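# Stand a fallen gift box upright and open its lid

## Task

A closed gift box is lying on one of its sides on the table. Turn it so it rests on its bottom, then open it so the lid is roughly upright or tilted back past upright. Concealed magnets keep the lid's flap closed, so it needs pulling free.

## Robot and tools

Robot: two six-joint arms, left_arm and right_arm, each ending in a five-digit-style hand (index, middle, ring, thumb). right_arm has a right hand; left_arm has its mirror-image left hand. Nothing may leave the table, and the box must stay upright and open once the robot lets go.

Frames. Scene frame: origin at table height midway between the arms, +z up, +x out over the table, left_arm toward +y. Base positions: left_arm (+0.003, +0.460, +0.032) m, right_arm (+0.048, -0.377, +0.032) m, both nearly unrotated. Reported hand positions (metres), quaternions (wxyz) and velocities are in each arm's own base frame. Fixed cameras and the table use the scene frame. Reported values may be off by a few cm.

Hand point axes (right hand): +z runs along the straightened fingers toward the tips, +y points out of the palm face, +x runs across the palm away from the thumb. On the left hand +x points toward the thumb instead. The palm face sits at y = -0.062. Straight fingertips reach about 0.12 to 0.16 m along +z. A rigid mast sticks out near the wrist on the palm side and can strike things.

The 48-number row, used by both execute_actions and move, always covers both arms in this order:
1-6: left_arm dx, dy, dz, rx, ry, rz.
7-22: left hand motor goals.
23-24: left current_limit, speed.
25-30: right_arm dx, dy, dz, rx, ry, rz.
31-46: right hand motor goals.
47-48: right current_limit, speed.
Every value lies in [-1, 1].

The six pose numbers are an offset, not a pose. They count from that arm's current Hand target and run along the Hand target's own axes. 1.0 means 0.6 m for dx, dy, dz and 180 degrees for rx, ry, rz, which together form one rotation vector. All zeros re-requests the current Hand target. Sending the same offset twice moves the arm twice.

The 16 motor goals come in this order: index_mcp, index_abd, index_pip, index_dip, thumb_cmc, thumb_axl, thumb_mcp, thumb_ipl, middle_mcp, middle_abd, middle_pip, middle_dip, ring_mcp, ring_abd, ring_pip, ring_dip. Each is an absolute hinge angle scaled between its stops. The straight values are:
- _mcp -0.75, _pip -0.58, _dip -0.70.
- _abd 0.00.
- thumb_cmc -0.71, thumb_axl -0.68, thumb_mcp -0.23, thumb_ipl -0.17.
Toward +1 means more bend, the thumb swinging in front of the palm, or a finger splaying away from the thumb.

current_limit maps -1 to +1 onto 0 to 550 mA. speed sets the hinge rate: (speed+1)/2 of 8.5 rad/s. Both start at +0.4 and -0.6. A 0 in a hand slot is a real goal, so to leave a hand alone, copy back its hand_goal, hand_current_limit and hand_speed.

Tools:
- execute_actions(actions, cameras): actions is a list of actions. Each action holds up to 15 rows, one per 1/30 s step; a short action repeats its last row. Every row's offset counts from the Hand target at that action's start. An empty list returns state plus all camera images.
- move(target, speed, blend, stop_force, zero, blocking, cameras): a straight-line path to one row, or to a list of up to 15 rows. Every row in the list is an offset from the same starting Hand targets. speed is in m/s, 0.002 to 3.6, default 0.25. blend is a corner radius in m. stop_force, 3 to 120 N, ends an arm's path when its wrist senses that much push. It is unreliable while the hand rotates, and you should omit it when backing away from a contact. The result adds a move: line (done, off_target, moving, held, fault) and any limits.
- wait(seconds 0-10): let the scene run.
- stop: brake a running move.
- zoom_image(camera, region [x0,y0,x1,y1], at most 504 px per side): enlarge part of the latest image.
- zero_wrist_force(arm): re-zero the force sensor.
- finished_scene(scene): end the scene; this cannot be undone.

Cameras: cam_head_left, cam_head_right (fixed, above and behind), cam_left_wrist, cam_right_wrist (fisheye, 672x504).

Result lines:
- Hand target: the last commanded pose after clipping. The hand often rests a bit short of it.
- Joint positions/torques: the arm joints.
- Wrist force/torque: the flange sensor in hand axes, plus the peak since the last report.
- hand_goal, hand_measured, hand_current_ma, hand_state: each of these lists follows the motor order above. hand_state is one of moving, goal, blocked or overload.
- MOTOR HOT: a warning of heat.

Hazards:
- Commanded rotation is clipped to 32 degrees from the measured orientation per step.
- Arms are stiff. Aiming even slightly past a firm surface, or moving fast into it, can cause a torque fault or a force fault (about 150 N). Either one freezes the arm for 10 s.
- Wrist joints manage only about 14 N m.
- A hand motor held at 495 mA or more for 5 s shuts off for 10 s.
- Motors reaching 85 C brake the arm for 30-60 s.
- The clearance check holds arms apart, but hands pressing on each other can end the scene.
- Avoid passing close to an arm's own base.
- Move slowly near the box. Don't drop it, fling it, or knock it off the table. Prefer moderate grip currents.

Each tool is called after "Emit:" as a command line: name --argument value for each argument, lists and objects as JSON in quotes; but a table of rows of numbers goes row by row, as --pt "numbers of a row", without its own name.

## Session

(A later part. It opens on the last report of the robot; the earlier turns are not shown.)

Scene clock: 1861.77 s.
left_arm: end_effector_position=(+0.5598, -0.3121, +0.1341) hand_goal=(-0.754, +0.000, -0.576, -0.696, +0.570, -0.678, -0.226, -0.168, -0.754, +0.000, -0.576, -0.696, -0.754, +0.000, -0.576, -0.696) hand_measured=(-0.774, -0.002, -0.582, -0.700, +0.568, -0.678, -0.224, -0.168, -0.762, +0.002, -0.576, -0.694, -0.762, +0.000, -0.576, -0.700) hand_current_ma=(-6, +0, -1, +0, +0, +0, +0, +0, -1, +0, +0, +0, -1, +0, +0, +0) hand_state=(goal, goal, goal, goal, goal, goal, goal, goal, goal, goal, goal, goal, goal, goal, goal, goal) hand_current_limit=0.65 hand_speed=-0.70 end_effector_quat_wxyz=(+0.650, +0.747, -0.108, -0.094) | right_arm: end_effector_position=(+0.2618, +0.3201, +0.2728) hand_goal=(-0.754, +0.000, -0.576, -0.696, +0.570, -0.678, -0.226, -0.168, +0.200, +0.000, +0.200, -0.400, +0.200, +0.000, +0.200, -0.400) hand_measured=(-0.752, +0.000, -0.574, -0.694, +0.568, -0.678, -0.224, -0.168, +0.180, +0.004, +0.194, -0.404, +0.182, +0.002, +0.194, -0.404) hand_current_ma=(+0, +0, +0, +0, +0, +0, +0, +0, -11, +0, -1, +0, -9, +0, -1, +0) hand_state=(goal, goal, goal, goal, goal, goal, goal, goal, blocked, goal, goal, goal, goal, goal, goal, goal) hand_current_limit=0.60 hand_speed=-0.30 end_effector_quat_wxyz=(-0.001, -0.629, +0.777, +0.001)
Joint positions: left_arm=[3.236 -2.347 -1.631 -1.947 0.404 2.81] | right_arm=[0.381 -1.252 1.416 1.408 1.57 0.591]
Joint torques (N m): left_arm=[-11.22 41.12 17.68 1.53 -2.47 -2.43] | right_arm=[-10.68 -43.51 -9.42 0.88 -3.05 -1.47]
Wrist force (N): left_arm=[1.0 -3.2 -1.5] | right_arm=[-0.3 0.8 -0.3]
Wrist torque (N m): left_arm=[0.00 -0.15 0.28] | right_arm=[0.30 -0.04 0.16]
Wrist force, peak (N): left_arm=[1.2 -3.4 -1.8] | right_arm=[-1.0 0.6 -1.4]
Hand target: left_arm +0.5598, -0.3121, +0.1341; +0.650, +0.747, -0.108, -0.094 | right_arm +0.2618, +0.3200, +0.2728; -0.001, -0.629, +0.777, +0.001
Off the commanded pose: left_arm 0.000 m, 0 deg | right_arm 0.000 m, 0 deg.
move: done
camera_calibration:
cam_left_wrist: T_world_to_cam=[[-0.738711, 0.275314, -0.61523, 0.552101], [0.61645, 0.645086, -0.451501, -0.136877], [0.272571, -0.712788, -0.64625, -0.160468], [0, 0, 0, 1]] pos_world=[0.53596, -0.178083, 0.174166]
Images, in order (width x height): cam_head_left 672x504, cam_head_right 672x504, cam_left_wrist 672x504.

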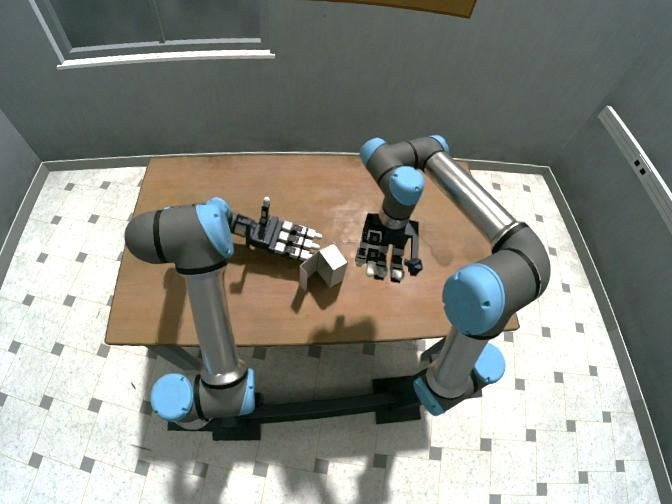

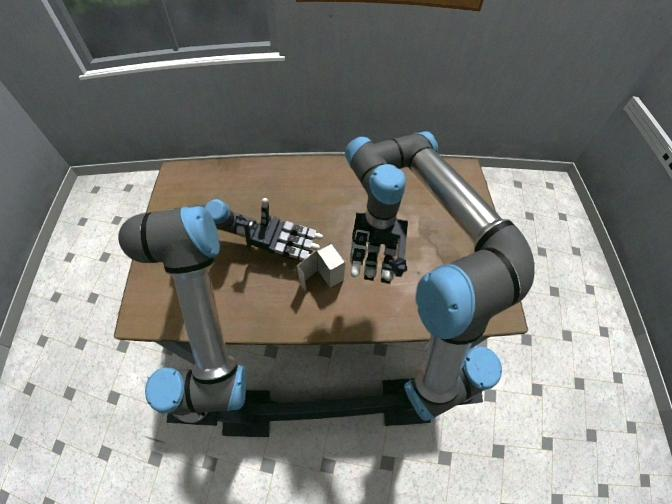

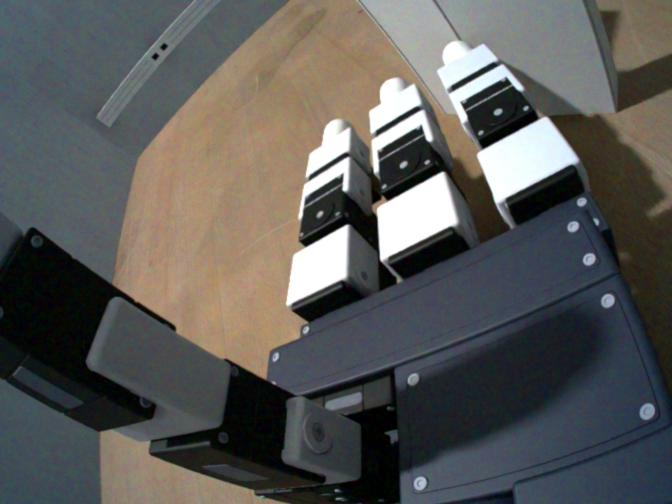

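Emit:
move --pt "0 0 -0.133 0 0 0 -0.754 0.0 -0.576 -0.696 0.57 -0.678 -0.226 -0.168 -0.754 0.0 -0.576 -0.696 -0.754 0.0 -0.576 -0.696 0.65 -0.7 0 0 0 0 0 0 -0.754 0.0 -0.576 -0.696 0.571 -0.678 -0.226 -0.168 -0.754 0.0 -0.576 -0.696 0.2 0.0 0.2 -0.4 0.6 -0.3" --pt "0 0 -0.133 0 0 0 -0.754 0.0 -0.576 -0.696 0.57 -0.678 -0.226 -0.168 -0.754 0.0 -0.576 -0.696 -0.754 0.0 -0.576 -0.696 0.65 -0.7 -0.2488 0.0018 0 0 0 0 -0.754 0.0 -0.576 -0.696 0.571 -0.678 -0.226 -0.168 -0.754 0.0 -0.576 -0.696 0.2 0.0 0.2 -0.4 0.6 -0.3" --speed 0.2 --blend 0.01 --cameras '["cam_head_left","cam_head_right"]'

Emit:
zoom_image --camera "cam_head_left" --region '[280, 190, 380, 290]'

Emit:
zoom_image --camera "cam_head_right" --region '[280, 190, 380, 290]'

Scene clock: 1913.83 s.
left_arm: end_effector_position=(+0.5821, -0.2363, +0.1451) hand_goal=(-0.754, +0.000, -0.576, -0.696, +0.570, -0.678, -0.226, -0.168, -0.754, +0.000, -0.576, -0.696, -0.754, +0.000, -0.576, -0.696) hand_measured=(-0.774, -0.002, -0.582, -0.700, +0.568, -0.678, -0.224, -0.168, -0.762, +0.002, -0.576, -0.694, -0.762, +0.000, -0.576, -0.700) hand_current_ma=(-6, +0, -1, +0, +0, +0, +0, +0, -1, +0, +0, +0, -1, +0, +0, +0) hand_state=(goal, goal, goal, goal, goal, goal, goal, goal, goal, goal, goal, goal, goal, goal, goal, goal) hand_current_limit=0.65 hand_speed=-0.70 end_effector_quat_wxyz=(+0.650, +0.747, -0.108, -0.094) | right_arm: end_effector_position=(+0.2917, +0.4662, +0.2728) hand_goal=(-0.754, +0.000, -0.576, -0.696, +0.570, -0.678, -0.226, -0.168, -0.754, +0.000, -0.576, -0.696, +0.200, +0.000, +0.200, -0.400) hand_measured=(-0.752, +0.000, -0.574, -0.694, +0.568, -0.678, -0.224, -0.168, -0.750, +0.004, -0.574, -0.694, +0.182, +0.002, +0.194, -0.404) hand_current_ma=(+0, +0, +0, +0, +0, +0, +0, +0, +1, +0, +0, +0, -9, +0, -1, +0) hand_state=(goal, goal, goal, goal, goal, goal, goal, goal, goal, goal, goal, goal, goal, goal, goal, goal) hand_current_limit=0.60 hand_speed=-0.30 end_effector_quat_wxyz=(-0.001, -0.629, +0.777, +0.001)
Joint positions: left_arm=[3.355 -2.365 -1.543 -2.092 0.517 2.894] | right_arm=[0.617 -0.924 0.922 1.573 1.569 0.826]
Joint torques (N m): left_arm=[11.46 37.13 23.42 -1.47 1.63 1.99] | right_arm=[9.09 -31.08 -24.03 4.57 2.6 1.55]
Wrist force (N): left_arm=[1.3 -3.2 -1.7] | right_arm=[-0.3 0.4 -0.4]
Wrist torque (N m): left_arm=[0.01 -0.19 0.18] | right_arm=[0.26 -0.04 -0.02]
Wrist force, peak (N): left_arm=[1.5 -3.5 -3.0] | right_arm=[-1.2 0.6 -0.6]
Hand target: left_arm +0.5821, -0.2363, +0.1451; +0.650, +0.747, -0.108, -0.094 | right_arm +0.2918, +0.4662, +0.2728; -0.001, -0.629, +0.777, +0.001
Off the commanded pose: left_arm 0.000 m, 0 deg | right_arm 0.000 m, 0 deg.
move: done; blend cut to 0 m at target 1
Images, in order (width x height): cam_head_left 672x504, cam_head_right 672x504.

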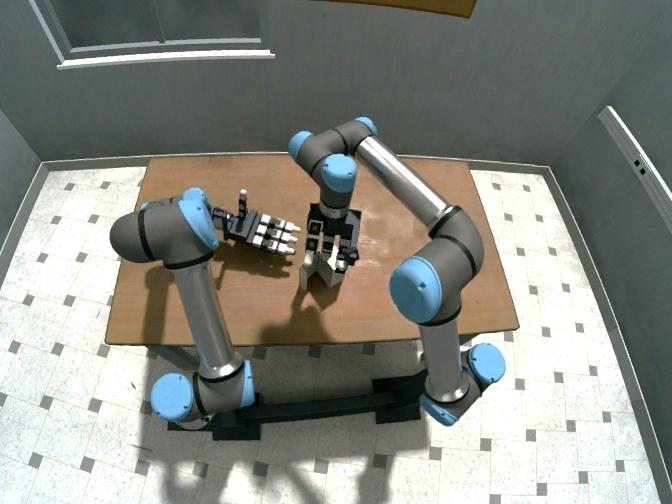

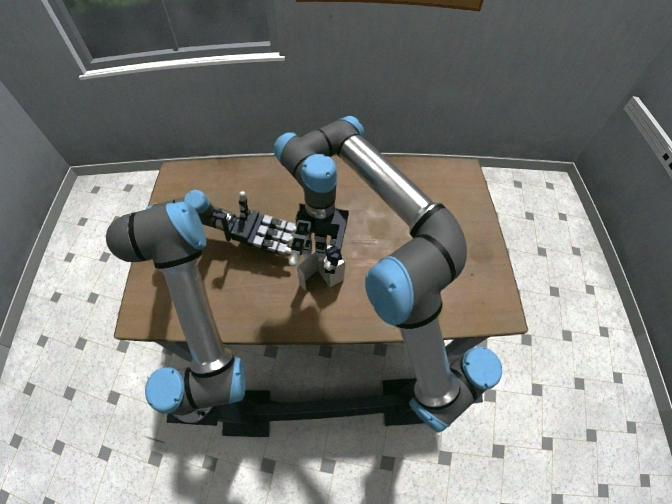

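Scaled by 5.040 from the camera's 672x504 image, which has a finer 960x720 frame.

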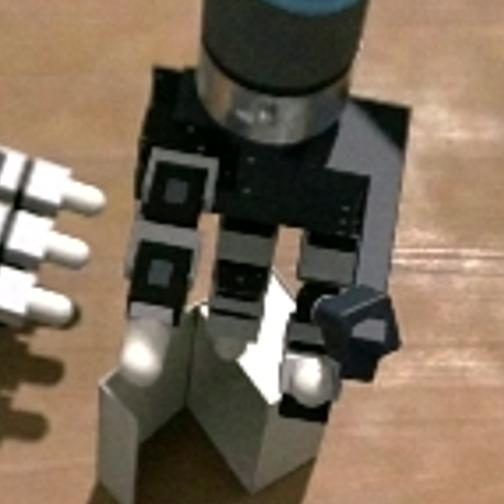

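Scaled by 5.040 from the camera's 672x504 image, which has a finer 960x720 frame.

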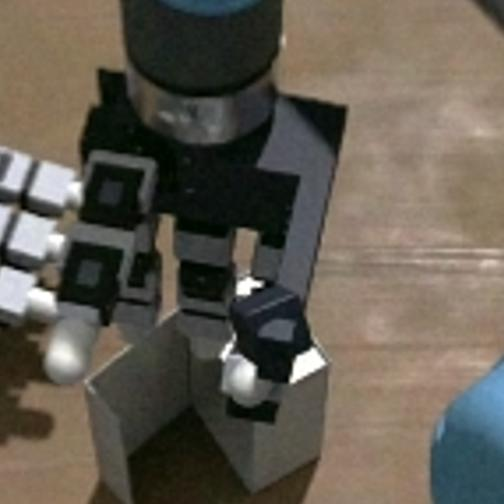

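Emit:
move --pt "0 0 0 0 0 0 -0.754 0.0 -0.576 -0.696 0.57 -0.678 -0.226 -0.168 -0.754 0.0 -0.576 -0.696 -0.754 0.0 -0.576 -0.696 0.65 -0.7 0.01 0.0245 0 0 0 0 -0.754 0.0 -0.576 -0.696 0.571 -0.678 -0.226 -0.168 -0.754 0.0 -0.576 -0.696 0.2 0.0 0.2 -0.4 0.6 -0.3" --pt "0 0 0 0 0 0 -0.754 0.0 -0.576 -0.696 0.57 -0.678 -0.226 -0.168 -0.754 0.0 -0.576 -0.696 -0.754 0.0 -0.576 -0.696 0.65 -0.7 0.01 0.0245 0.18 0 0 0 -0.754 0.0 -0.576 -0.696 0.571 -0.678 -0.226 -0.168 -0.754 0.0 -0.576 -0.696 0.2 0.0 0.2 -0.4 0.6 -0.3" --speed '[0.08,0.05]' --stop_force 4 --cameras '["cam_head_left","cam_head_right"]'

Emit:
zoom_image --camera "cam_head_left" --region '[280, 190, 380, 290]'

Emit:
zoom_image --camera "cam_head_right" --region '[280, 190, 380, 290]'

Scene clock: 1927.17 s.
left_arm: end_effector_position=(+0.5821, -0.2363, +0.1451) hand_goal=(-0.754, +0.000, -0.576, -0.696, +0.570, -0.678, -0.226, -0.168, -0.754, +0.000, -0.576, -0.696, -0.754, +0.000, -0.576, -0.696) hand_measured=(-0.774, -0.002, -0.582, -0.700, +0.568, -0.678, -0.224, -0.168, -0.762, +0.002, -0.576, -0.694, -0.762, +0.000, -0.576, -0.700) hand_current_ma=(-6, +0, -1, +0, +0, +0, +0, +0, -1, +0, +0, +0, -1, +0, +0, +0) hand_state=(goal, goal, goal, goal, goal, goal, goal, goal, goal, goal, goal, goal, goal, goal, goal, goal) hand_current_limit=0.65 hand_speed=-0.70 end_effector_quat_wxyz=(+0.650, +0.747, -0.108, -0.094) | right_arm: end_effector_position=(+0.2760, +0.4634, +0.1968) hand_goal=(-0.754, +0.000, -0.576, -0.696, +0.570, -0.678, -0.226, -0.168, -0.754, +0.000, -0.576, -0.696, +0.200, +0.000, +0.200, -0.400) hand_measured=(-0.752, +0.000, -0.574, -0.694, +0.568, -0.678, -0.224, -0.168, -0.750, +0.002, -0.582, -0.694, +0.182, +0.002, +0.194, -0.404) hand_current_ma=(+0, +0, +0, +0, +0, +0, +0, +0, +0, +0, -1, +0, -9, +0, -1, +0) hand_state=(goal, goal, goal, goal, goal, goal, goal, goal, goal, goal, goal, goal, goal, goal, goal, goal) hand_current_limit=0.60 hand_speed=-0.30 end_effector_quat_wxyz=(-0.001, -0.629, +0.777, +0.001)
Joint positions: left_arm=[3.355 -2.365 -1.543 -2.092 0.517 2.894] | right_arm=[0.63 -0.937 1.14 1.37 1.57 0.839]
Joint torques (N m): left_arm=[11.67 36.99 23.17 -1.56 1.66 2.05] | right_arm=[-10.51 -51.94 -24.19 4.49 2.39 -0.09]
Wrist force (N): left_arm=[1.3 -3.4 -2.0] | right_arm=[-0.2 0.4 -1.0]
Wrist torque (N m): left_arm=[0.01 -0.19 0.19] | right_arm=[0.24 -0.02 -0.04]
Wrist force, peak (N): left_arm=[1.5 -3.6 -1.9] | right_arm=[-5.9 11.0 -37.8]
Hand target: left_arm +0.5821, -0.2363, +0.1451; +0.650, +0.747, -0.108, -0.094 | right_arm +0.2760, +0.4634, +0.1968; -0.001, -0.629, +0.777, +0.001 (not the last commanded pose)
Off the commanded pose: left_arm 0.000 m, 0 deg | right_arm 0.032 m, 0 deg.
move: contact (right_arm); path passed 1 of 2 targets
Images, in order (width x height): cam_head_left 672x504, cam_head_right 672x504.

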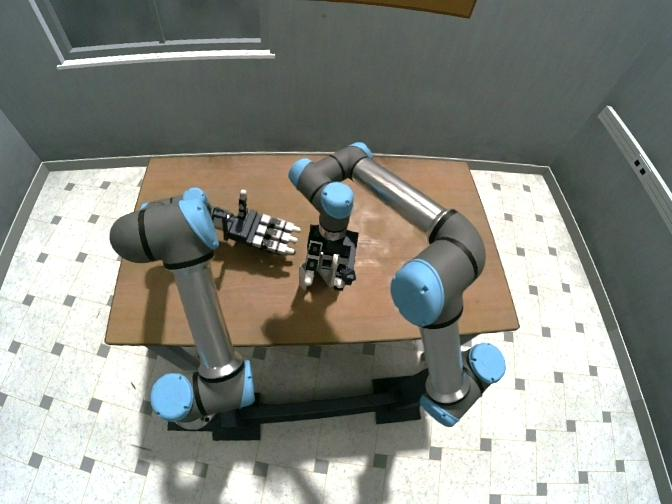

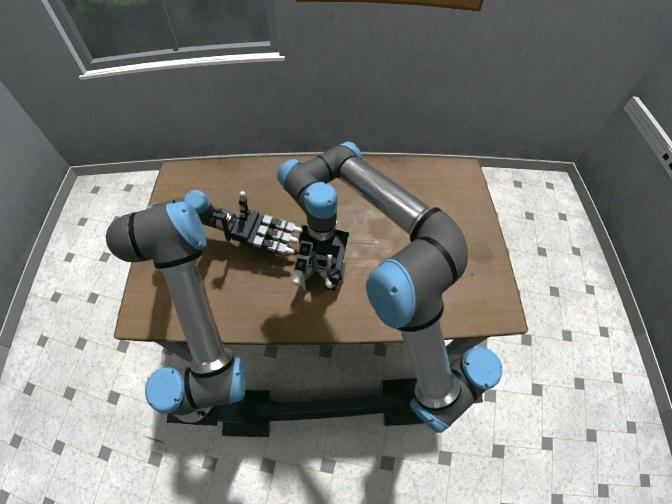

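Scaled by 5.040 from the camera's 672x504 image, which has a finer 960x720 frame.

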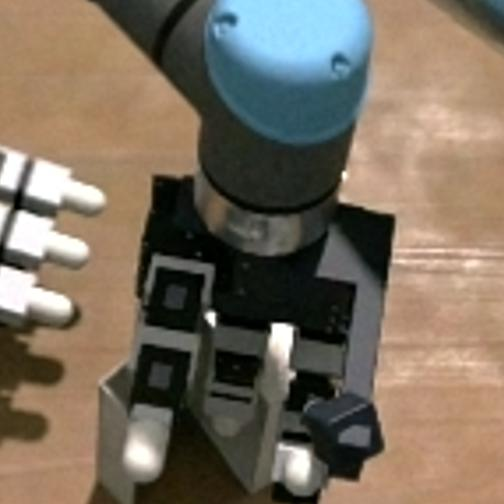

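Scaled by 5.040 from the camera's 672x504 image, which has a finer 960x720 frame.

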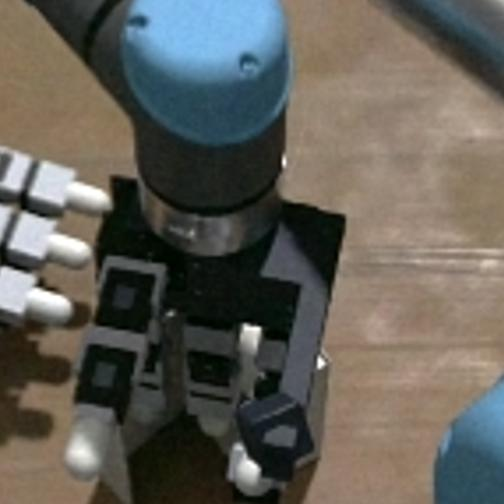

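Emit:
move --target '[0,0,0,0,0,0,-0.754,0.0,-0.576,-0.696,0.57,-0.678,-0.226,-0.168,-0.754,0.0,-0.576,-0.696,-0.754,0.0,-0.576,-0.696,0.65,-0.7, 0,0,-0.005,0,0,0,-0.754,-0.3,-0.576,-0.696,0.571,-0.678,-0.226,-0.168,-0.754,0.3,-0.576,-0.696,0.2,0.0,0.2,-0.4,0.6,-0.7]' --speed 0.05 --cameras '["cam_head_left","cam_head_right"]'

Emit:
zoom_image --camera "cam_head_left" --region '[280, 190, 380, 290]'

Emit:
zoom_image --camera "cam_head_right" --region '[280, 190, 380, 290]'

Scene clock: 1936.87 s.
left_arm: end_effector_position=(+0.5821, -0.2363, +0.1451) hand_goal=(-0.754, +0.000, -0.576, -0.696, +0.570, -0.678, -0.226, -0.168, -0.754, +0.000, -0.576, -0.696, -0.754, +0.000, -0.576, -0.696) hand_measured=(-0.774, -0.002, -0.582, -0.700, +0.568, -0.678, -0.224, -0.168, -0.762, +0.002, -0.576, -0.694, -0.762, +0.000, -0.576, -0.700) hand_current_ma=(-6, +0, -1, +0, +0, +0, +0, +0, -1, +0, +0, +0, -1, +0, +0, +0) hand_state=(goal, goal, goal, goal, goal, goal, goal, goal, goal, goal, goal, goal, goal, goal, goal, goal) hand_current_limit=0.65 hand_speed=-0.70 end_effector_quat_wxyz=(+0.650, +0.747, -0.108, -0.094) | right_arm: end_effector_position=(+0.2760, +0.4634, +0.1996) hand_goal=(-0.754, -0.300, -0.576, -0.696, +0.570, -0.678, -0.226, -0.168, -0.754, +0.300, -0.576, -0.696, +0.200, +0.000, +0.200, -0.400) hand_measured=(-0.752, -0.284, -0.574, -0.694, +0.568, -0.678, -0.224, -0.168, -0.752, +0.284, -0.576, -0.694, +0.182, +0.002, +0.194, -0.404) hand_current_ma=(+0, +5, +0, +0, +0, +0, +0, +0, +0, -5, +0, +0, -9, +0, -1, +0) hand_state=(goal, goal, goal, goal, goal, goal, goal, goal, goal, goal, goal, goal, goal, goal, goal, goal) hand_current_limit=0.60 hand_speed=-0.70 end_effector_quat_wxyz=(-0.001, -0.629, +0.777, +0.001)
Joint positions: left_arm=[3.355 -2.365 -1.543 -2.092 0.517 2.894] | right_arm=[0.63 -0.939 1.135 1.376 1.57 0.839]
Joint torques (N m): left_arm=[12.05 37.38 22.8 -1.53 1.56 1.93] | right_arm=[-9.91 -52.68 -23.56 4.59 0.25 -1.31]
Wrist force (N): left_arm=[1.4 -3.3 -1.9] | right_arm=[-0.1 0.4 -0.3]
Wrist torque (N m): left_arm=[0.01 -0.21 0.20] | right_arm=[0.20 -0.02 -0.02]
Wrist force, peak (N): left_arm=[1.5 -3.5 -2.1] | right_arm=[-2.0 1.6 -5.0]
Hand target: left_arm +0.5821, -0.2363, +0.1451; +0.650, +0.747, -0.108, -0.094 | right_arm +0.2760, +0.4634, +0.1998; -0.001, -0.629, +0.777, +0.001
Off the commanded pose: left_arm 0.000 m, 0 deg | right_arm 0.000 m, 0 deg.
move: done
Images, in order (width x height): cam_head_left 672x504, cam_head_right 672x504.

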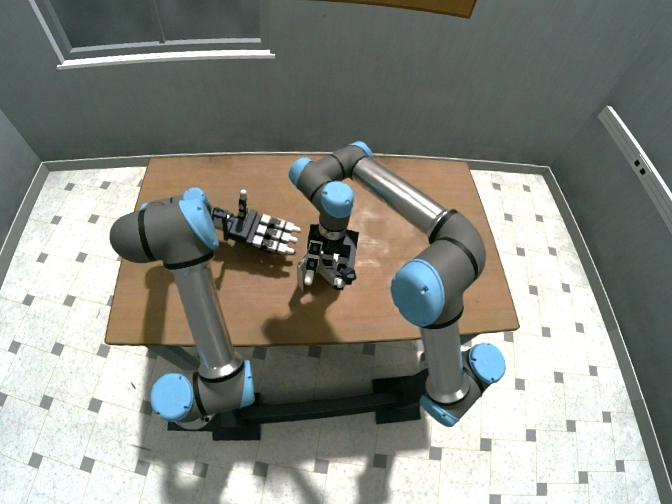

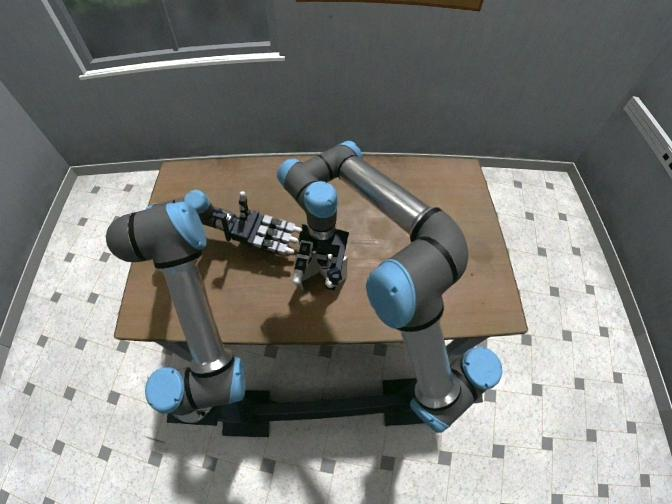

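Scaled by 5.040 from the camera's 672x504 image, which has a finer 960x720 frame.

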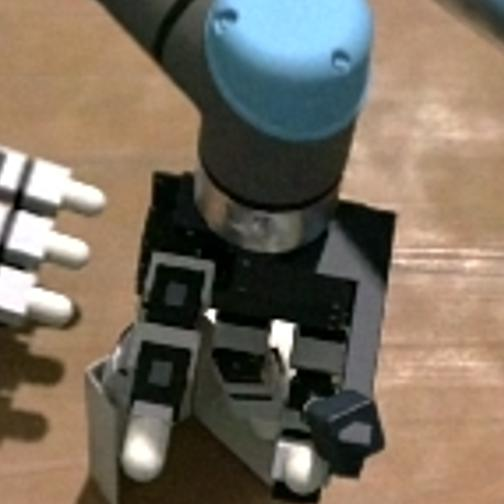

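Scaled by 5.040 from the camera's 672x504 image, which has a finer 960x720 frame.

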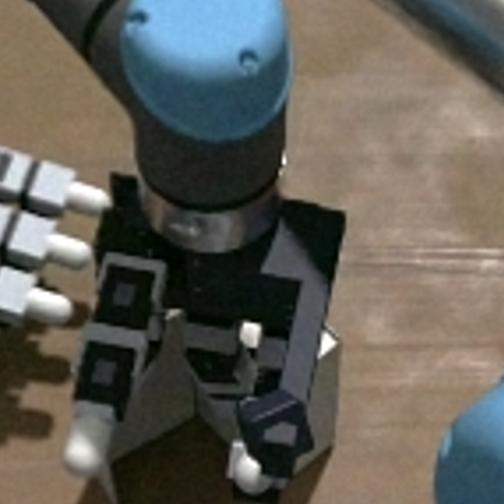

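Emit:
move --target '[0,0,0,0,0,0,-0.754,0.0,-0.576,-0.696,0.57,-0.678,-0.226,-0.168,-0.754,0.0,-0.576,-0.696,-0.754,0.0,-0.576,-0.696,0.65,-0.7, 0,0,0,0,0,0,-0.754,-0.55,-0.576,-0.696,0.571,-0.678,-0.226,-0.168,-0.754,0.55,-0.576,-0.696,0.2,0.0,0.2,-0.4,0.6,-0.8]' --speed 0.05 --cameras '["cam_head_left","cam_head_right"]'

Emit:
zoom_image --camera "cam_head_left" --region '[280, 190, 380, 290]'

Emit:
zoom_image --camera "cam_head_right" --region '[280, 190, 380, 290]'

Scene clock: 1942.70 s.
left_arm: end_effector_position=(+0.5821, -0.2363, +0.1451) hand_goal=(-0.754, +0.000, -0.576, -0.696, +0.570, -0.678, -0.226, -0.168, -0.754, +0.000, -0.576, -0.696, -0.754, +0.000, -0.576, -0.696) hand_measured=(-0.774, -0.002, -0.582, -0.700, +0.568, -0.678, -0.224, -0.168, -0.762, +0.002, -0.576, -0.694, -0.762, +0.000, -0.576, -0.700) hand_current_ma=(-6, +0, -1, +0, +0, +0, +0, +0, -1, +0, +0, +0, -1, +0, +0, +0) hand_state=(goal, goal, goal, goal, goal, goal, goal, goal, goal, goal, goal, goal, goal, goal, goal, goal) hand_current_limit=0.65 hand_speed=-0.70 end_effector_quat_wxyz=(+0.650, +0.747, -0.108, -0.094) | right_arm: end_effector_position=(+0.2760, +0.4634, +0.1998) hand_goal=(-0.754, -0.550, -0.576, -0.696, +0.570, -0.678, -0.226, -0.168, -0.754, +0.550, -0.576, -0.696, +0.200, +0.000, +0.200, -0.400) hand_measured=(-0.754, -0.532, -0.576, -0.694, +0.568, -0.678, -0.224, -0.168, -0.752, +0.540, -0.576, -0.694, +0.182, +0.002, +0.194, -0.404) hand_current_ma=(+0, +6, +0, +0, +0, +0, +0, +0, +0, -2, +0, +0, -9, +0, -1, +0) hand_state=(goal, goal, goal, goal, goal, goal, goal, goal, goal, goal, goal, goal, goal, goal, goal, goal) hand_current_limit=0.60 hand_speed=-0.80 end_effector_quat_wxyz=(-0.001, -0.629, +0.777, +0.001)
Joint positions: left_arm=[3.355 -2.365 -1.543 -2.092 0.517 2.894] | right_arm=[0.63 -0.939 1.134 1.376 1.57 0.839]
Joint torques (N m): left_arm=[10.98 36.83 23 -1.37 1.57 1.83] | right_arm=[-7.71 -52.4 -23.98 4.17 -1.72 -1.33]
Wrist force (N): left_arm=[1.2 -3.5 -1.9] | right_arm=[-0.1 0.4 -0.6]
Wrist torque (N m): left_arm=[-0.01 -0.19 0.18] | right_arm=[0.25 0.04 -0.01]
Wrist force, peak (N): left_arm=[1.4 -3.5 -2.1] | right_arm=[-0.2 0.4 -0.8]
Hand target: left_arm +0.5821, -0.2363, +0.1451; +0.650, +0.747, -0.108, -0.094 | right_arm +0.2760, +0.4634, +0.1998; -0.001, -0.629, +0.777, +0.001
Off the commanded pose: left_arm 0.000 m, 0 deg | right_arm 0.000 m, 0 deg.
move: done
Images, in order (width x height): cam_head_left 672x504, cam_head_right 672x504.

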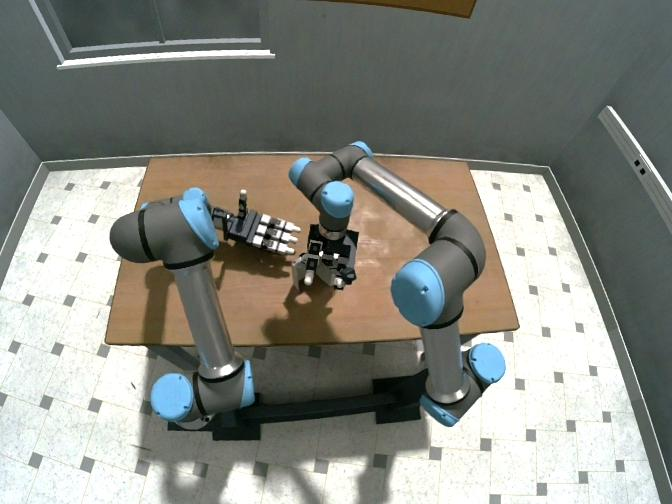

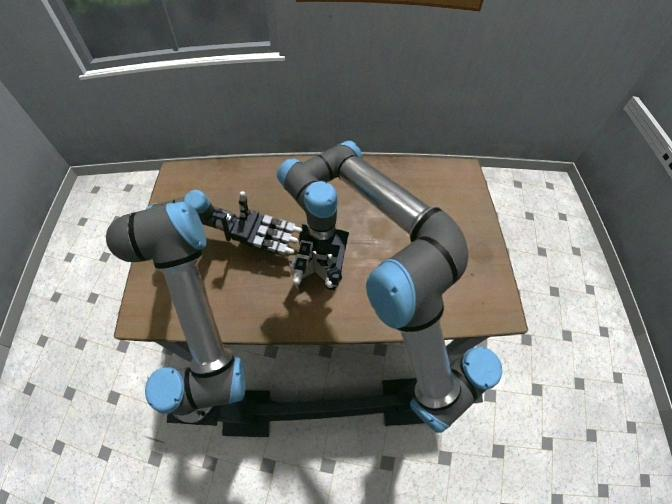

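Scaled by 5.040 from the camera's 672x504 image, which has a finer 960x720 frame.

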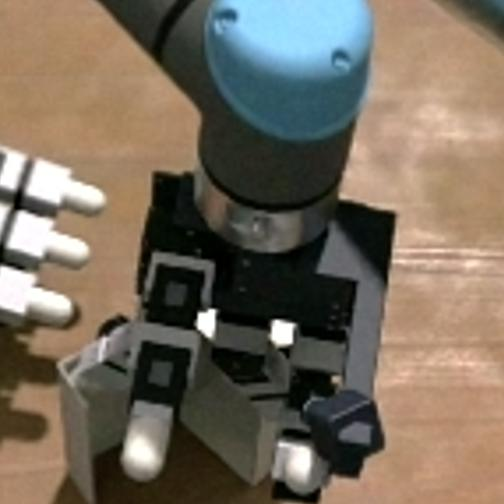

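Scaled by 5.040 from the camera's 672x504 image, which has a finer 960x720 frame.

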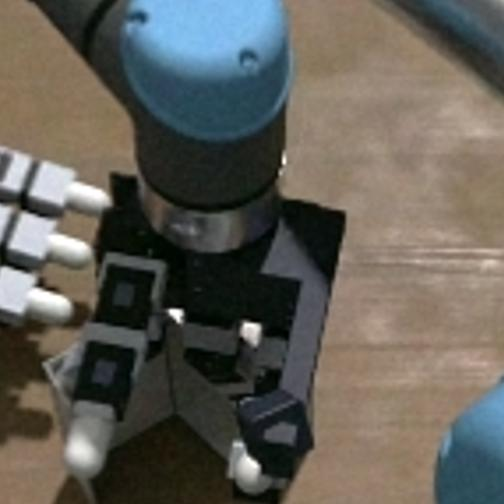

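Emit:
move --target '[0,0,0,0,0,0,-0.754,0.0,-0.576,-0.696,0.57,-0.678,-0.226,-0.168,-0.754,0.0,-0.576,-0.696,-0.754,0.0,-0.576,-0.696,0.65,-0.7, 0,0,0,0,0,0,-0.754,-0.8,-0.576,-0.696,0.571,-0.678,-0.226,-0.168,-0.754,0.8,-0.576,-0.696,0.2,0.0,0.2,-0.4,0.6,-0.8]' --speed 0.05 --cameras '["cam_head_left","cam_head_right"]'

Emit:
zoom_image --camera "cam_head_left" --region '[280, 190, 380, 290]'

Emit:
zoom_image --camera "cam_head_right" --region '[280, 190, 380, 290]'

Scene clock: 1948.40 s.
left_arm: end_effector_position=(+0.5821, -0.2363, +0.1451) hand_goal=(-0.754, +0.000, -0.576, -0.696, +0.570, -0.678, -0.226, -0.168, -0.754, +0.000, -0.576, -0.696, -0.754, +0.000, -0.576, -0.696) hand_measured=(-0.774, -0.002, -0.582, -0.700, +0.568, -0.678, -0.224, -0.168, -0.762, +0.002, -0.576, -0.694, -0.762, +0.000, -0.576, -0.700) hand_current_ma=(-6, +0, -1, +0, +0, +0, +0, +0, -1, +0, +0, +0, -1, +0, +0, +0) hand_state=(goal, goal, goal, goal, goal, goal, goal, goal, goal, goal, goal, goal, goal, goal, goal, goal) hand_current_limit=0.65 hand_speed=-0.70 end_effector_quat_wxyz=(+0.650, +0.747, -0.108, -0.094) | right_arm: end_effector_position=(+0.2760, +0.4634, +0.1998) hand_goal=(-0.754, -0.800, -0.576, -0.696, +0.570, -0.678, -0.226, -0.168, -0.754, +0.800, -0.576, -0.696, +0.200, +0.000, +0.200, -0.400) hand_measured=(-0.754, -0.780, -0.576, -0.694, +0.568, -0.678, -0.224, -0.168, -0.752, +0.788, -0.576, -0.694, +0.182, +0.002, +0.194, -0.404) hand_current_ma=(+0, +7, +0, +0, +0, +0, +0, +0, +0, -3, +0, +0, -9, +0, -1, +0) hand_state=(goal, goal, goal, goal, goal, goal, goal, goal, goal, goal, goal, goal, goal, goal, goal, goal) hand_current_limit=0.60 hand_speed=-0.80 end_effector_quat_wxyz=(-0.001, -0.629, +0.777, +0.001)
Joint positions: left_arm=[3.355 -2.365 -1.543 -2.092 0.517 2.894] | right_arm=[0.63 -0.939 1.134 1.376 1.57 0.839]
Joint torques (N m): left_arm=[11.42 37.36 22.87 -1.46 1.48 1.83] | right_arm=[-4.96 -49.79 -22.92 2.16 -2.73 -1.32]
Wrist force (N): left_arm=[1.2 -3.1 -2.0] | right_arm=[-0.1 0.3 -0.4]
Wrist torque (N m): left_arm=[0.05 -0.19 0.18] | right_arm=[0.22 0.03 -0.02]
Wrist force, peak (N): left_arm=[1.4 -3.8 -1.8] | right_arm=[0.1 0.2 -0.8]
Hand target: left_arm +0.5821, -0.2363, +0.1451; +0.650, +0.747, -0.108, -0.094 | right_arm +0.2760, +0.4634, +0.1998; -0.001, -0.629, +0.777, +0.001
Off the commanded pose: left_arm 0.000 m, 0 deg | right_arm 0.000 m, 0 deg.
move: done
Images, in order (width x height): cam_head_left 672x504, cam_head_right 672x504.

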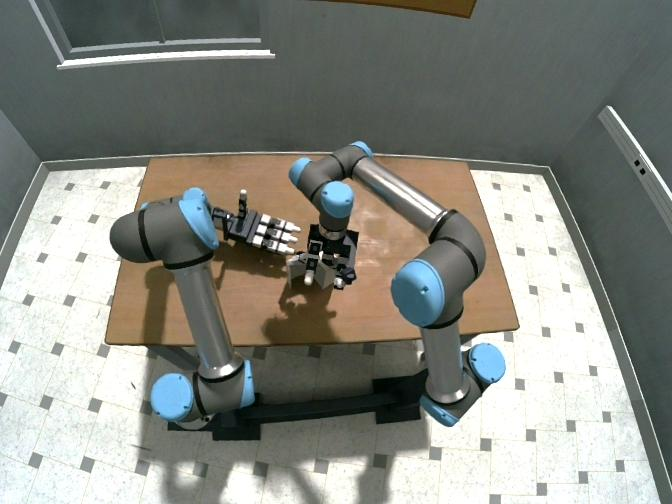

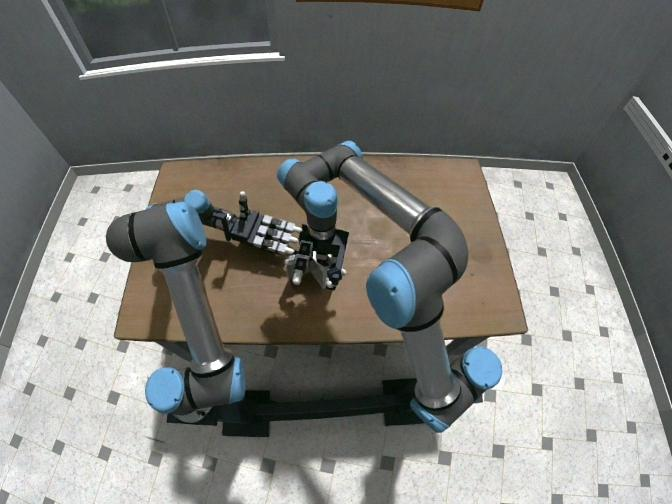

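Scaled by 5.040 from the camera's 672x504 image, which has a finer 960x720 frame.

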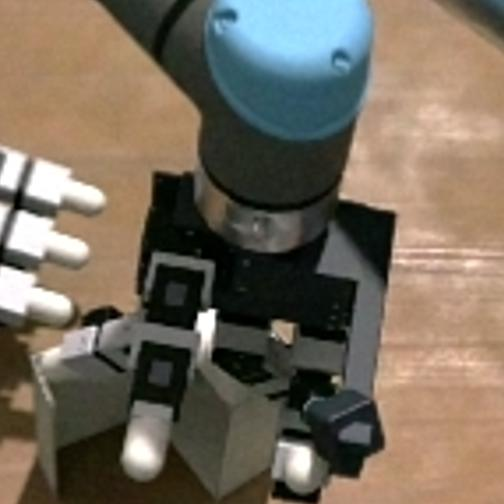

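Scaled by 5.040 from the camera's 672x504 image, which has a finer 960x720 frame.

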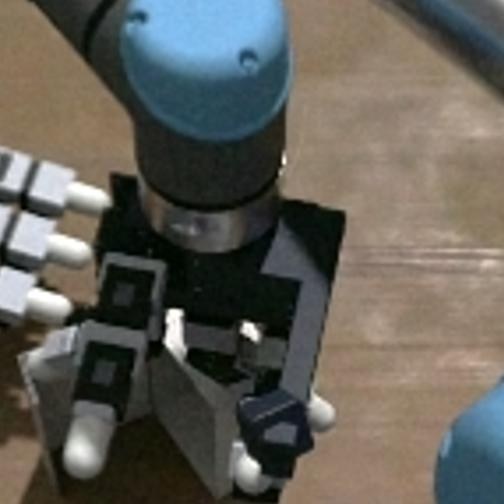

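Emit:
move --pt "0 0 0 0 0 0 -0.754 0.0 -0.576 -0.696 0.57 -0.678 -0.226 -0.168 -0.754 0.0 -0.576 -0.696 -0.754 0.0 -0.576 -0.696 0.65 -0.7 0 0 0 0 0 0 -0.754 -0.6 -0.576 -0.696 0.571 -0.678 -0.226 -0.168 -0.754 0.4 -0.576 -0.696 0.2 0.0 0.2 -0.4 0.6 -0.7" --pt "0 0 0 0 0 0 -0.754 0.0 -0.576 -0.696 0.57 -0.678 -0.226 -0.168 -0.754 0.0 -0.576 -0.696 -0.754 0.0 -0.576 -0.696 0.65 -0.7 0 0 -0.12 0 0 0 -0.754 -0.6 -0.576 -0.696 0.571 -0.678 -0.226 -0.168 -0.754 0.4 -0.576 -0.696 0.2 0.0 0.2 -0.4 0.6 -0.7" --pt "0 0 0 0 0 0 -0.754 0.0 -0.576 -0.696 0.57 -0.678 -0.226 -0.168 -0.754 0.0 -0.576 -0.696 -0.754 0.0 -0.576 -0.696 0.65 -0.7 0.25 0 -0.12 0 0 0 -0.754 -0.6 -0.576 -0.696 0.571 -0.678 -0.226 -0.168 -0.754 0.4 -0.576 -0.696 0.2 0.0 0.2 -0.4 0.6 -0.7" --speed '[0.1,0.1,0.2]' --blend 0.01 --cameras '["cam_head_left","cam_head_right"]'

Emit:
zoom_image --camera "cam_head_left" --region '[270, 200, 370, 300]'

Emit:
zoom_image --camera "cam_head_right" --region '[270, 200, 370, 300]'

Scene clock: 1968.70 s.
left_arm: end_effector_position=(+0.5821, -0.2363, +0.1451) hand_goal=(-0.754, +0.000, -0.576, -0.696, +0.570, -0.678, -0.226, -0.168, -0.754, +0.000, -0.576, -0.696, -0.754, +0.000, -0.576, -0.696) hand_measured=(-0.774, -0.002, -0.582, -0.700, +0.568, -0.678, -0.224, -0.168, -0.762, +0.002, -0.576, -0.694, -0.762, +0.000, -0.576, -0.700) hand_current_ma=(-6, +0, -1, +0, +0, +0, +0, +0, -1, +0, +0, +0, -1, +0, +0, +0) hand_state=(goal, goal, goal, goal, goal, goal, goal, goal, goal, goal, goal, goal, goal, goal, goal, goal) hand_current_limit=0.65 hand_speed=-0.70 end_effector_quat_wxyz=(+0.650, +0.747, -0.108, -0.094) | right_arm: end_effector_position=(+0.2449, +0.3167, +0.2718) hand_goal=(-0.754, -0.600, -0.576, -0.696, +0.570, -0.678, -0.226, -0.168, -0.754, +0.400, -0.576, -0.696, +0.200, +0.000, +0.200, -0.400) hand_measured=(-0.754, -0.600, -0.576, -0.694, +0.568, -0.678, -0.224, -0.168, -0.750, +0.402, -0.576, -0.694, +0.182, +0.002, +0.194, -0.404) hand_current_ma=(+0, +0, +0, +0, +0, +0, +0, +0, +0, +0, +0, +0, -9, +0, -1, +0) hand_state=(goal, goal, goal, goal, goal, goal, goal, goal, goal, goal, goal, goal, goal, goal, goal, goal) hand_current_limit=0.60 hand_speed=-0.70 end_effector_quat_wxyz=(-0.001, -0.629, +0.777, +0.001)
Joint positions: left_arm=[3.355 -2.365 -1.543 -2.092 0.517 2.894] | right_arm=[0.389 -1.289 1.467 1.394 1.57 0.599]
Joint torques (N m): left_arm=[10.9 37.8 21.93 -1.25 1.44 1.77] | right_arm=[-9.19 -39.01 -9.91 0.68 -2.87 -1.73]
Wrist force (N): left_arm=[1.3 -3.5 -1.8] | right_arm=[-0.4 0.9 -0.1]
Wrist torque (N m): left_arm=[-0.02 -0.19 0.19] | right_arm=[0.24 -0.02 0.16]
Wrist force, peak (N): left_arm=[1.3 -3.7 -2.0] | right_arm=[0.1 1.0 -1.3]
Hand target: left_arm +0.5821, -0.2363, +0.1451; +0.650, +0.747, -0.108, -0.094 | right_arm +0.2449, +0.3167, +0.2718; -0.001, -0.629, +0.777, +0.001
Off the commanded pose: left_arm 0.000 m, 0 deg | right_arm 0.000 m, 0 deg.
move: done; blend cut to 0 m at target 1
Images, in order (width x height): cam_head_left 672x504, cam_head_right 672x504.

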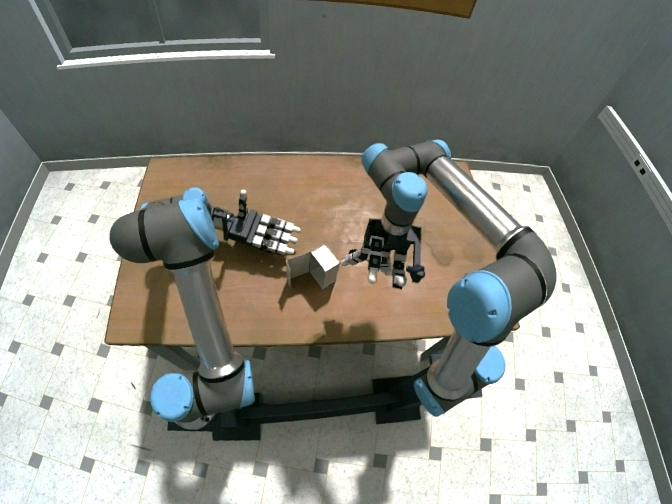

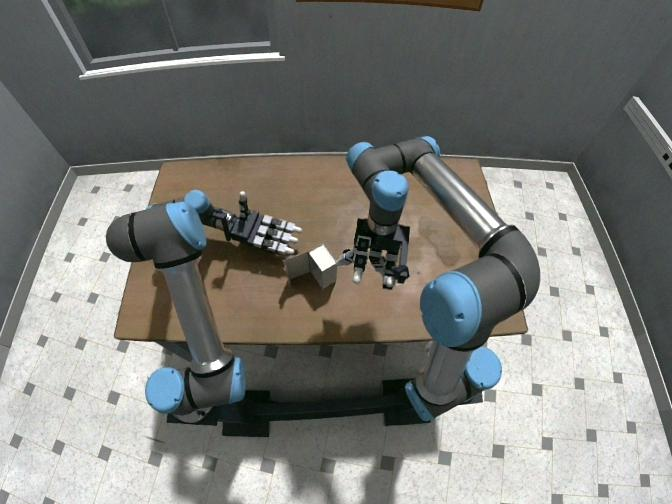

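Scaled by 5.040 from the camera's 672x504 image, which has a finer 960x720 frame.

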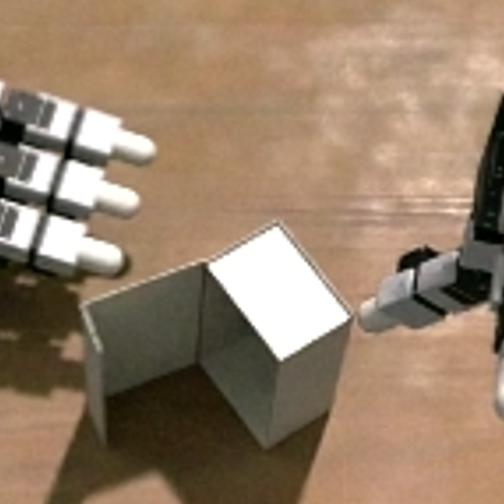

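Scaled by 5.040 from the camera's 672x504 image, which has a finer 960x720 frame.

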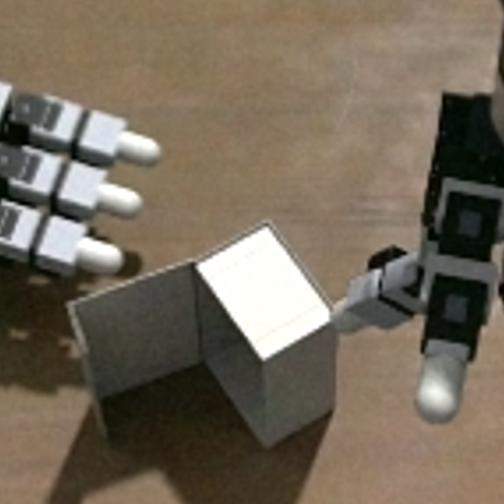

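Emit:
move --pt "0 0 0 0 0 0 -0.754 0.0 -0.576 -0.696 0.57 -0.678 -0.226 -0.168 -0.754 0.0 -0.576 -0.696 -0.754 0.0 -0.576 -0.696 0.65 -0.7 0 0 0 0 0 0 -0.754 -0.12 -0.576 -0.696 0.571 -0.678 -0.226 -0.168 0.2 0.0 0.2 -0.4 -0.754 0.12 -0.576 -0.696 0.6 -0.3" --pt "0 0 0 0 0 0 -0.754 0.0 -0.576 -0.696 0.57 -0.678 -0.226 -0.168 -0.754 0.0 -0.576 -0.696 -0.754 0.0 -0.576 -0.696 0.65 -0.7 -0.1692 -0.0868 0 0 0 -0.2439 -0.754 -0.12 -0.576 -0.696 0.571 -0.678 -0.226 -0.168 0.2 0.0 0.2 -0.4 -0.754 0.12 -0.576 -0.696 0.6 -0.3" --speed 0.3 --cameras '["cam_head_left","cam_head_right","cam_right_wrist"]'

Emit:
zoom_image --camera "cam_head_left" --region '[270, 200, 370, 300]'

Emit:
zoom_image --camera "cam_head_right" --region '[270, 200, 370, 300]'

Scene clock: 2065.13 s.
left_arm: end_effector_position=(+0.5821, -0.2363, +0.1451) hand_goal=(-0.754, +0.000, -0.576, -0.696, +0.570, -0.678, -0.226, -0.168, -0.754, +0.000, -0.576, -0.696, -0.754, +0.000, -0.576, -0.696) hand_measured=(-0.774, -0.002, -0.582, -0.700, +0.568, -0.678, -0.224, -0.168, -0.762, +0.002, -0.576, -0.694, -0.762, +0.000, -0.576, -0.700) hand_current_ma=(-6, +0, -1, +0, +0, +0, +0, +0, -1, +0, +0, +0, -1, +0, +0, +0) hand_state=(goal, goal, goal, goal, goal, goal, goal, goal, goal, goal, goal, goal, goal, goal, goal, goal) hand_current_limit=0.65 hand_speed=-0.70 end_effector_quat_wxyz=(+0.650, +0.747, -0.108, -0.094) | right_arm: end_effector_position=(+0.3169, +0.4051, +0.2717) hand_goal=(-0.754, -0.120, -0.576, -0.696, +0.570, -0.678, -0.226, -0.168, +0.200, +0.000, +0.200, -0.400, -0.754, +0.120, -0.576, -0.696) hand_measured=(-0.754, -0.122, -0.576, -0.694, +0.568, -0.678, -0.224, -0.168, +0.180, +0.004, +0.194, -0.404, -0.750, +0.116, -0.574, -0.694) hand_current_ma=(+0, +0, +0, +0, +0, +0, +0, +0, -11, +0, -1, +0, +0, +0, +0, +0) hand_state=(goal, goal, goal, goal, goal, goal, goal, goal, blocked, goal, goal, goal, goal, goal, goal, goal) hand_current_limit=0.60 hand_speed=-0.30 end_effector_quat_wxyz=(+0.000, +0.874, -0.486, -0.001)
Joint positions: left_arm=[3.355 -2.365 -1.543 -2.092 0.517 2.894] | right_arm=[0.592 -0.847 0.795 1.623 1.57 0.035]
Joint torques (N m): left_arm=[11.06 37.63 22.02 -1.41 1.42 1.88] | right_arm=[9.74 -33.42 -25.89 4.4 2.72 -1.71]
Wrist force (N): left_arm=[1.3 -3.3 -1.8] | right_arm=[-0.3 1.0 -0.3]
Wrist torque (N m): left_arm=[0.01 -0.18 0.19] | right_arm=[0.31 -0.02 0.14]
Wrist force, peak (N): left_arm=[1.3 -3.7 -2.1] | right_arm=[0.1 1.4 0.0]
Hand target: left_arm +0.5821, -0.2363, +0.1451; +0.650, +0.747, -0.108, -0.094 | right_arm +0.3170, +0.4051, +0.2717; +0.000, +0.874, -0.486, -0.001
Off the commanded pose: left_arm 0.000 m, 0 deg | right_arm 0.000 m, 0 deg.
move: done
camera_calibration:
cam_right_wrist: T_world_to_cam=[[-0.946047, 0.31544, 0.0741132, 0.17687], [0.268636, 0.635632, 0.723745, -0.586693], [0.181189, 0.704606, -0.686076, -0.0244861], [0, 0, 0, 1]] pos_world=[0.329371, 0.334382, 0.394709]
Images, in order (width x height): cam_head_left 672x504, cam_head_right 672x504, cam_right_wrist 672x504.

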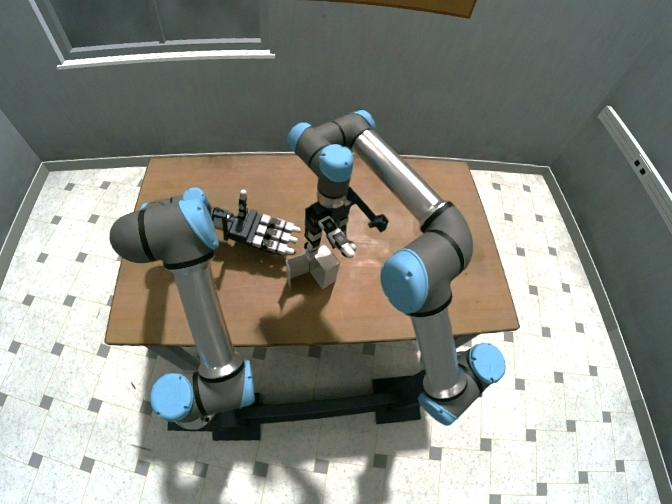

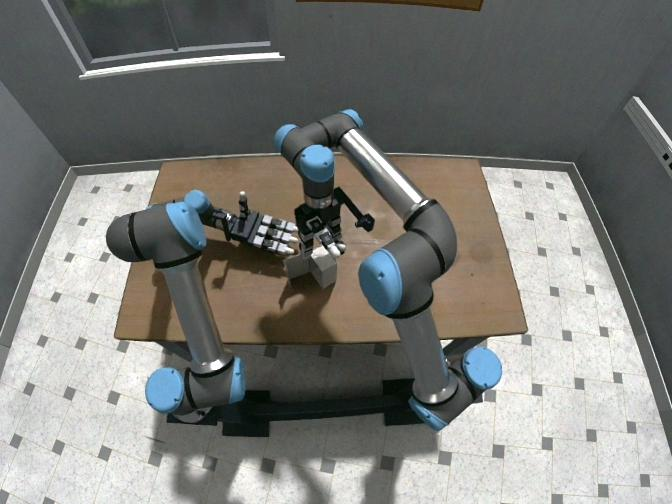

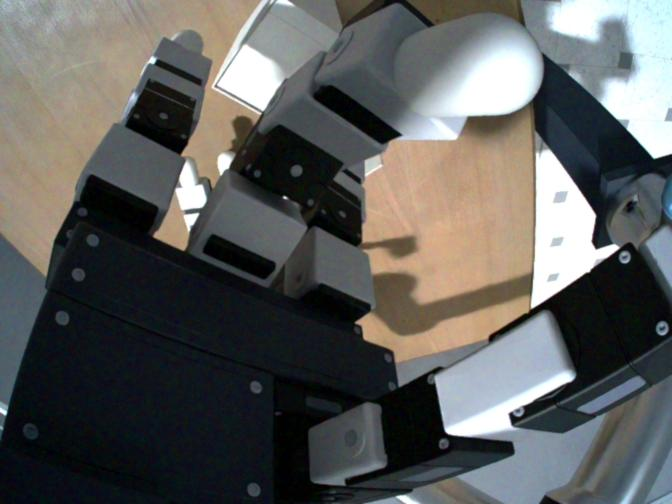

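Scaled by 5.040 from the camera's 672x504 image, which has a finer 960x720 frame.

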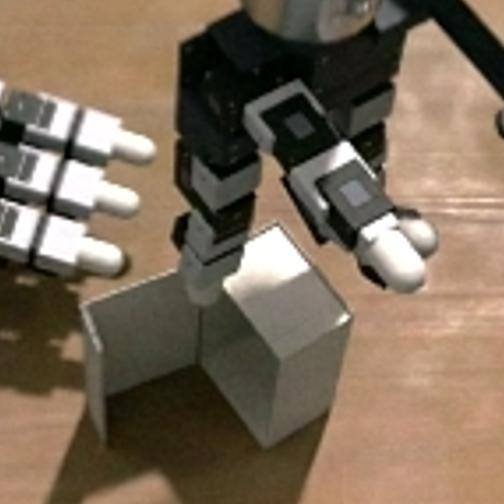

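Scaled by 5.040 from the camera's 672x504 image, which has a finer 960x720 frame.

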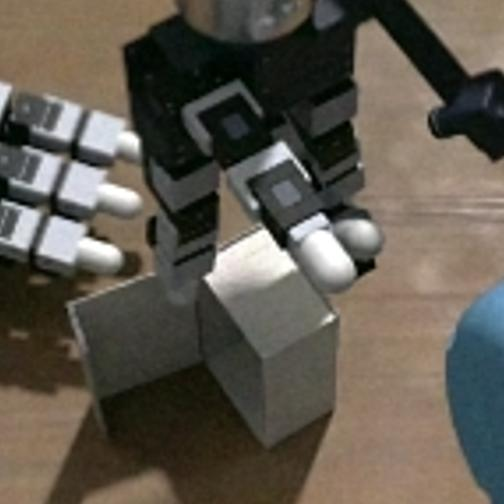

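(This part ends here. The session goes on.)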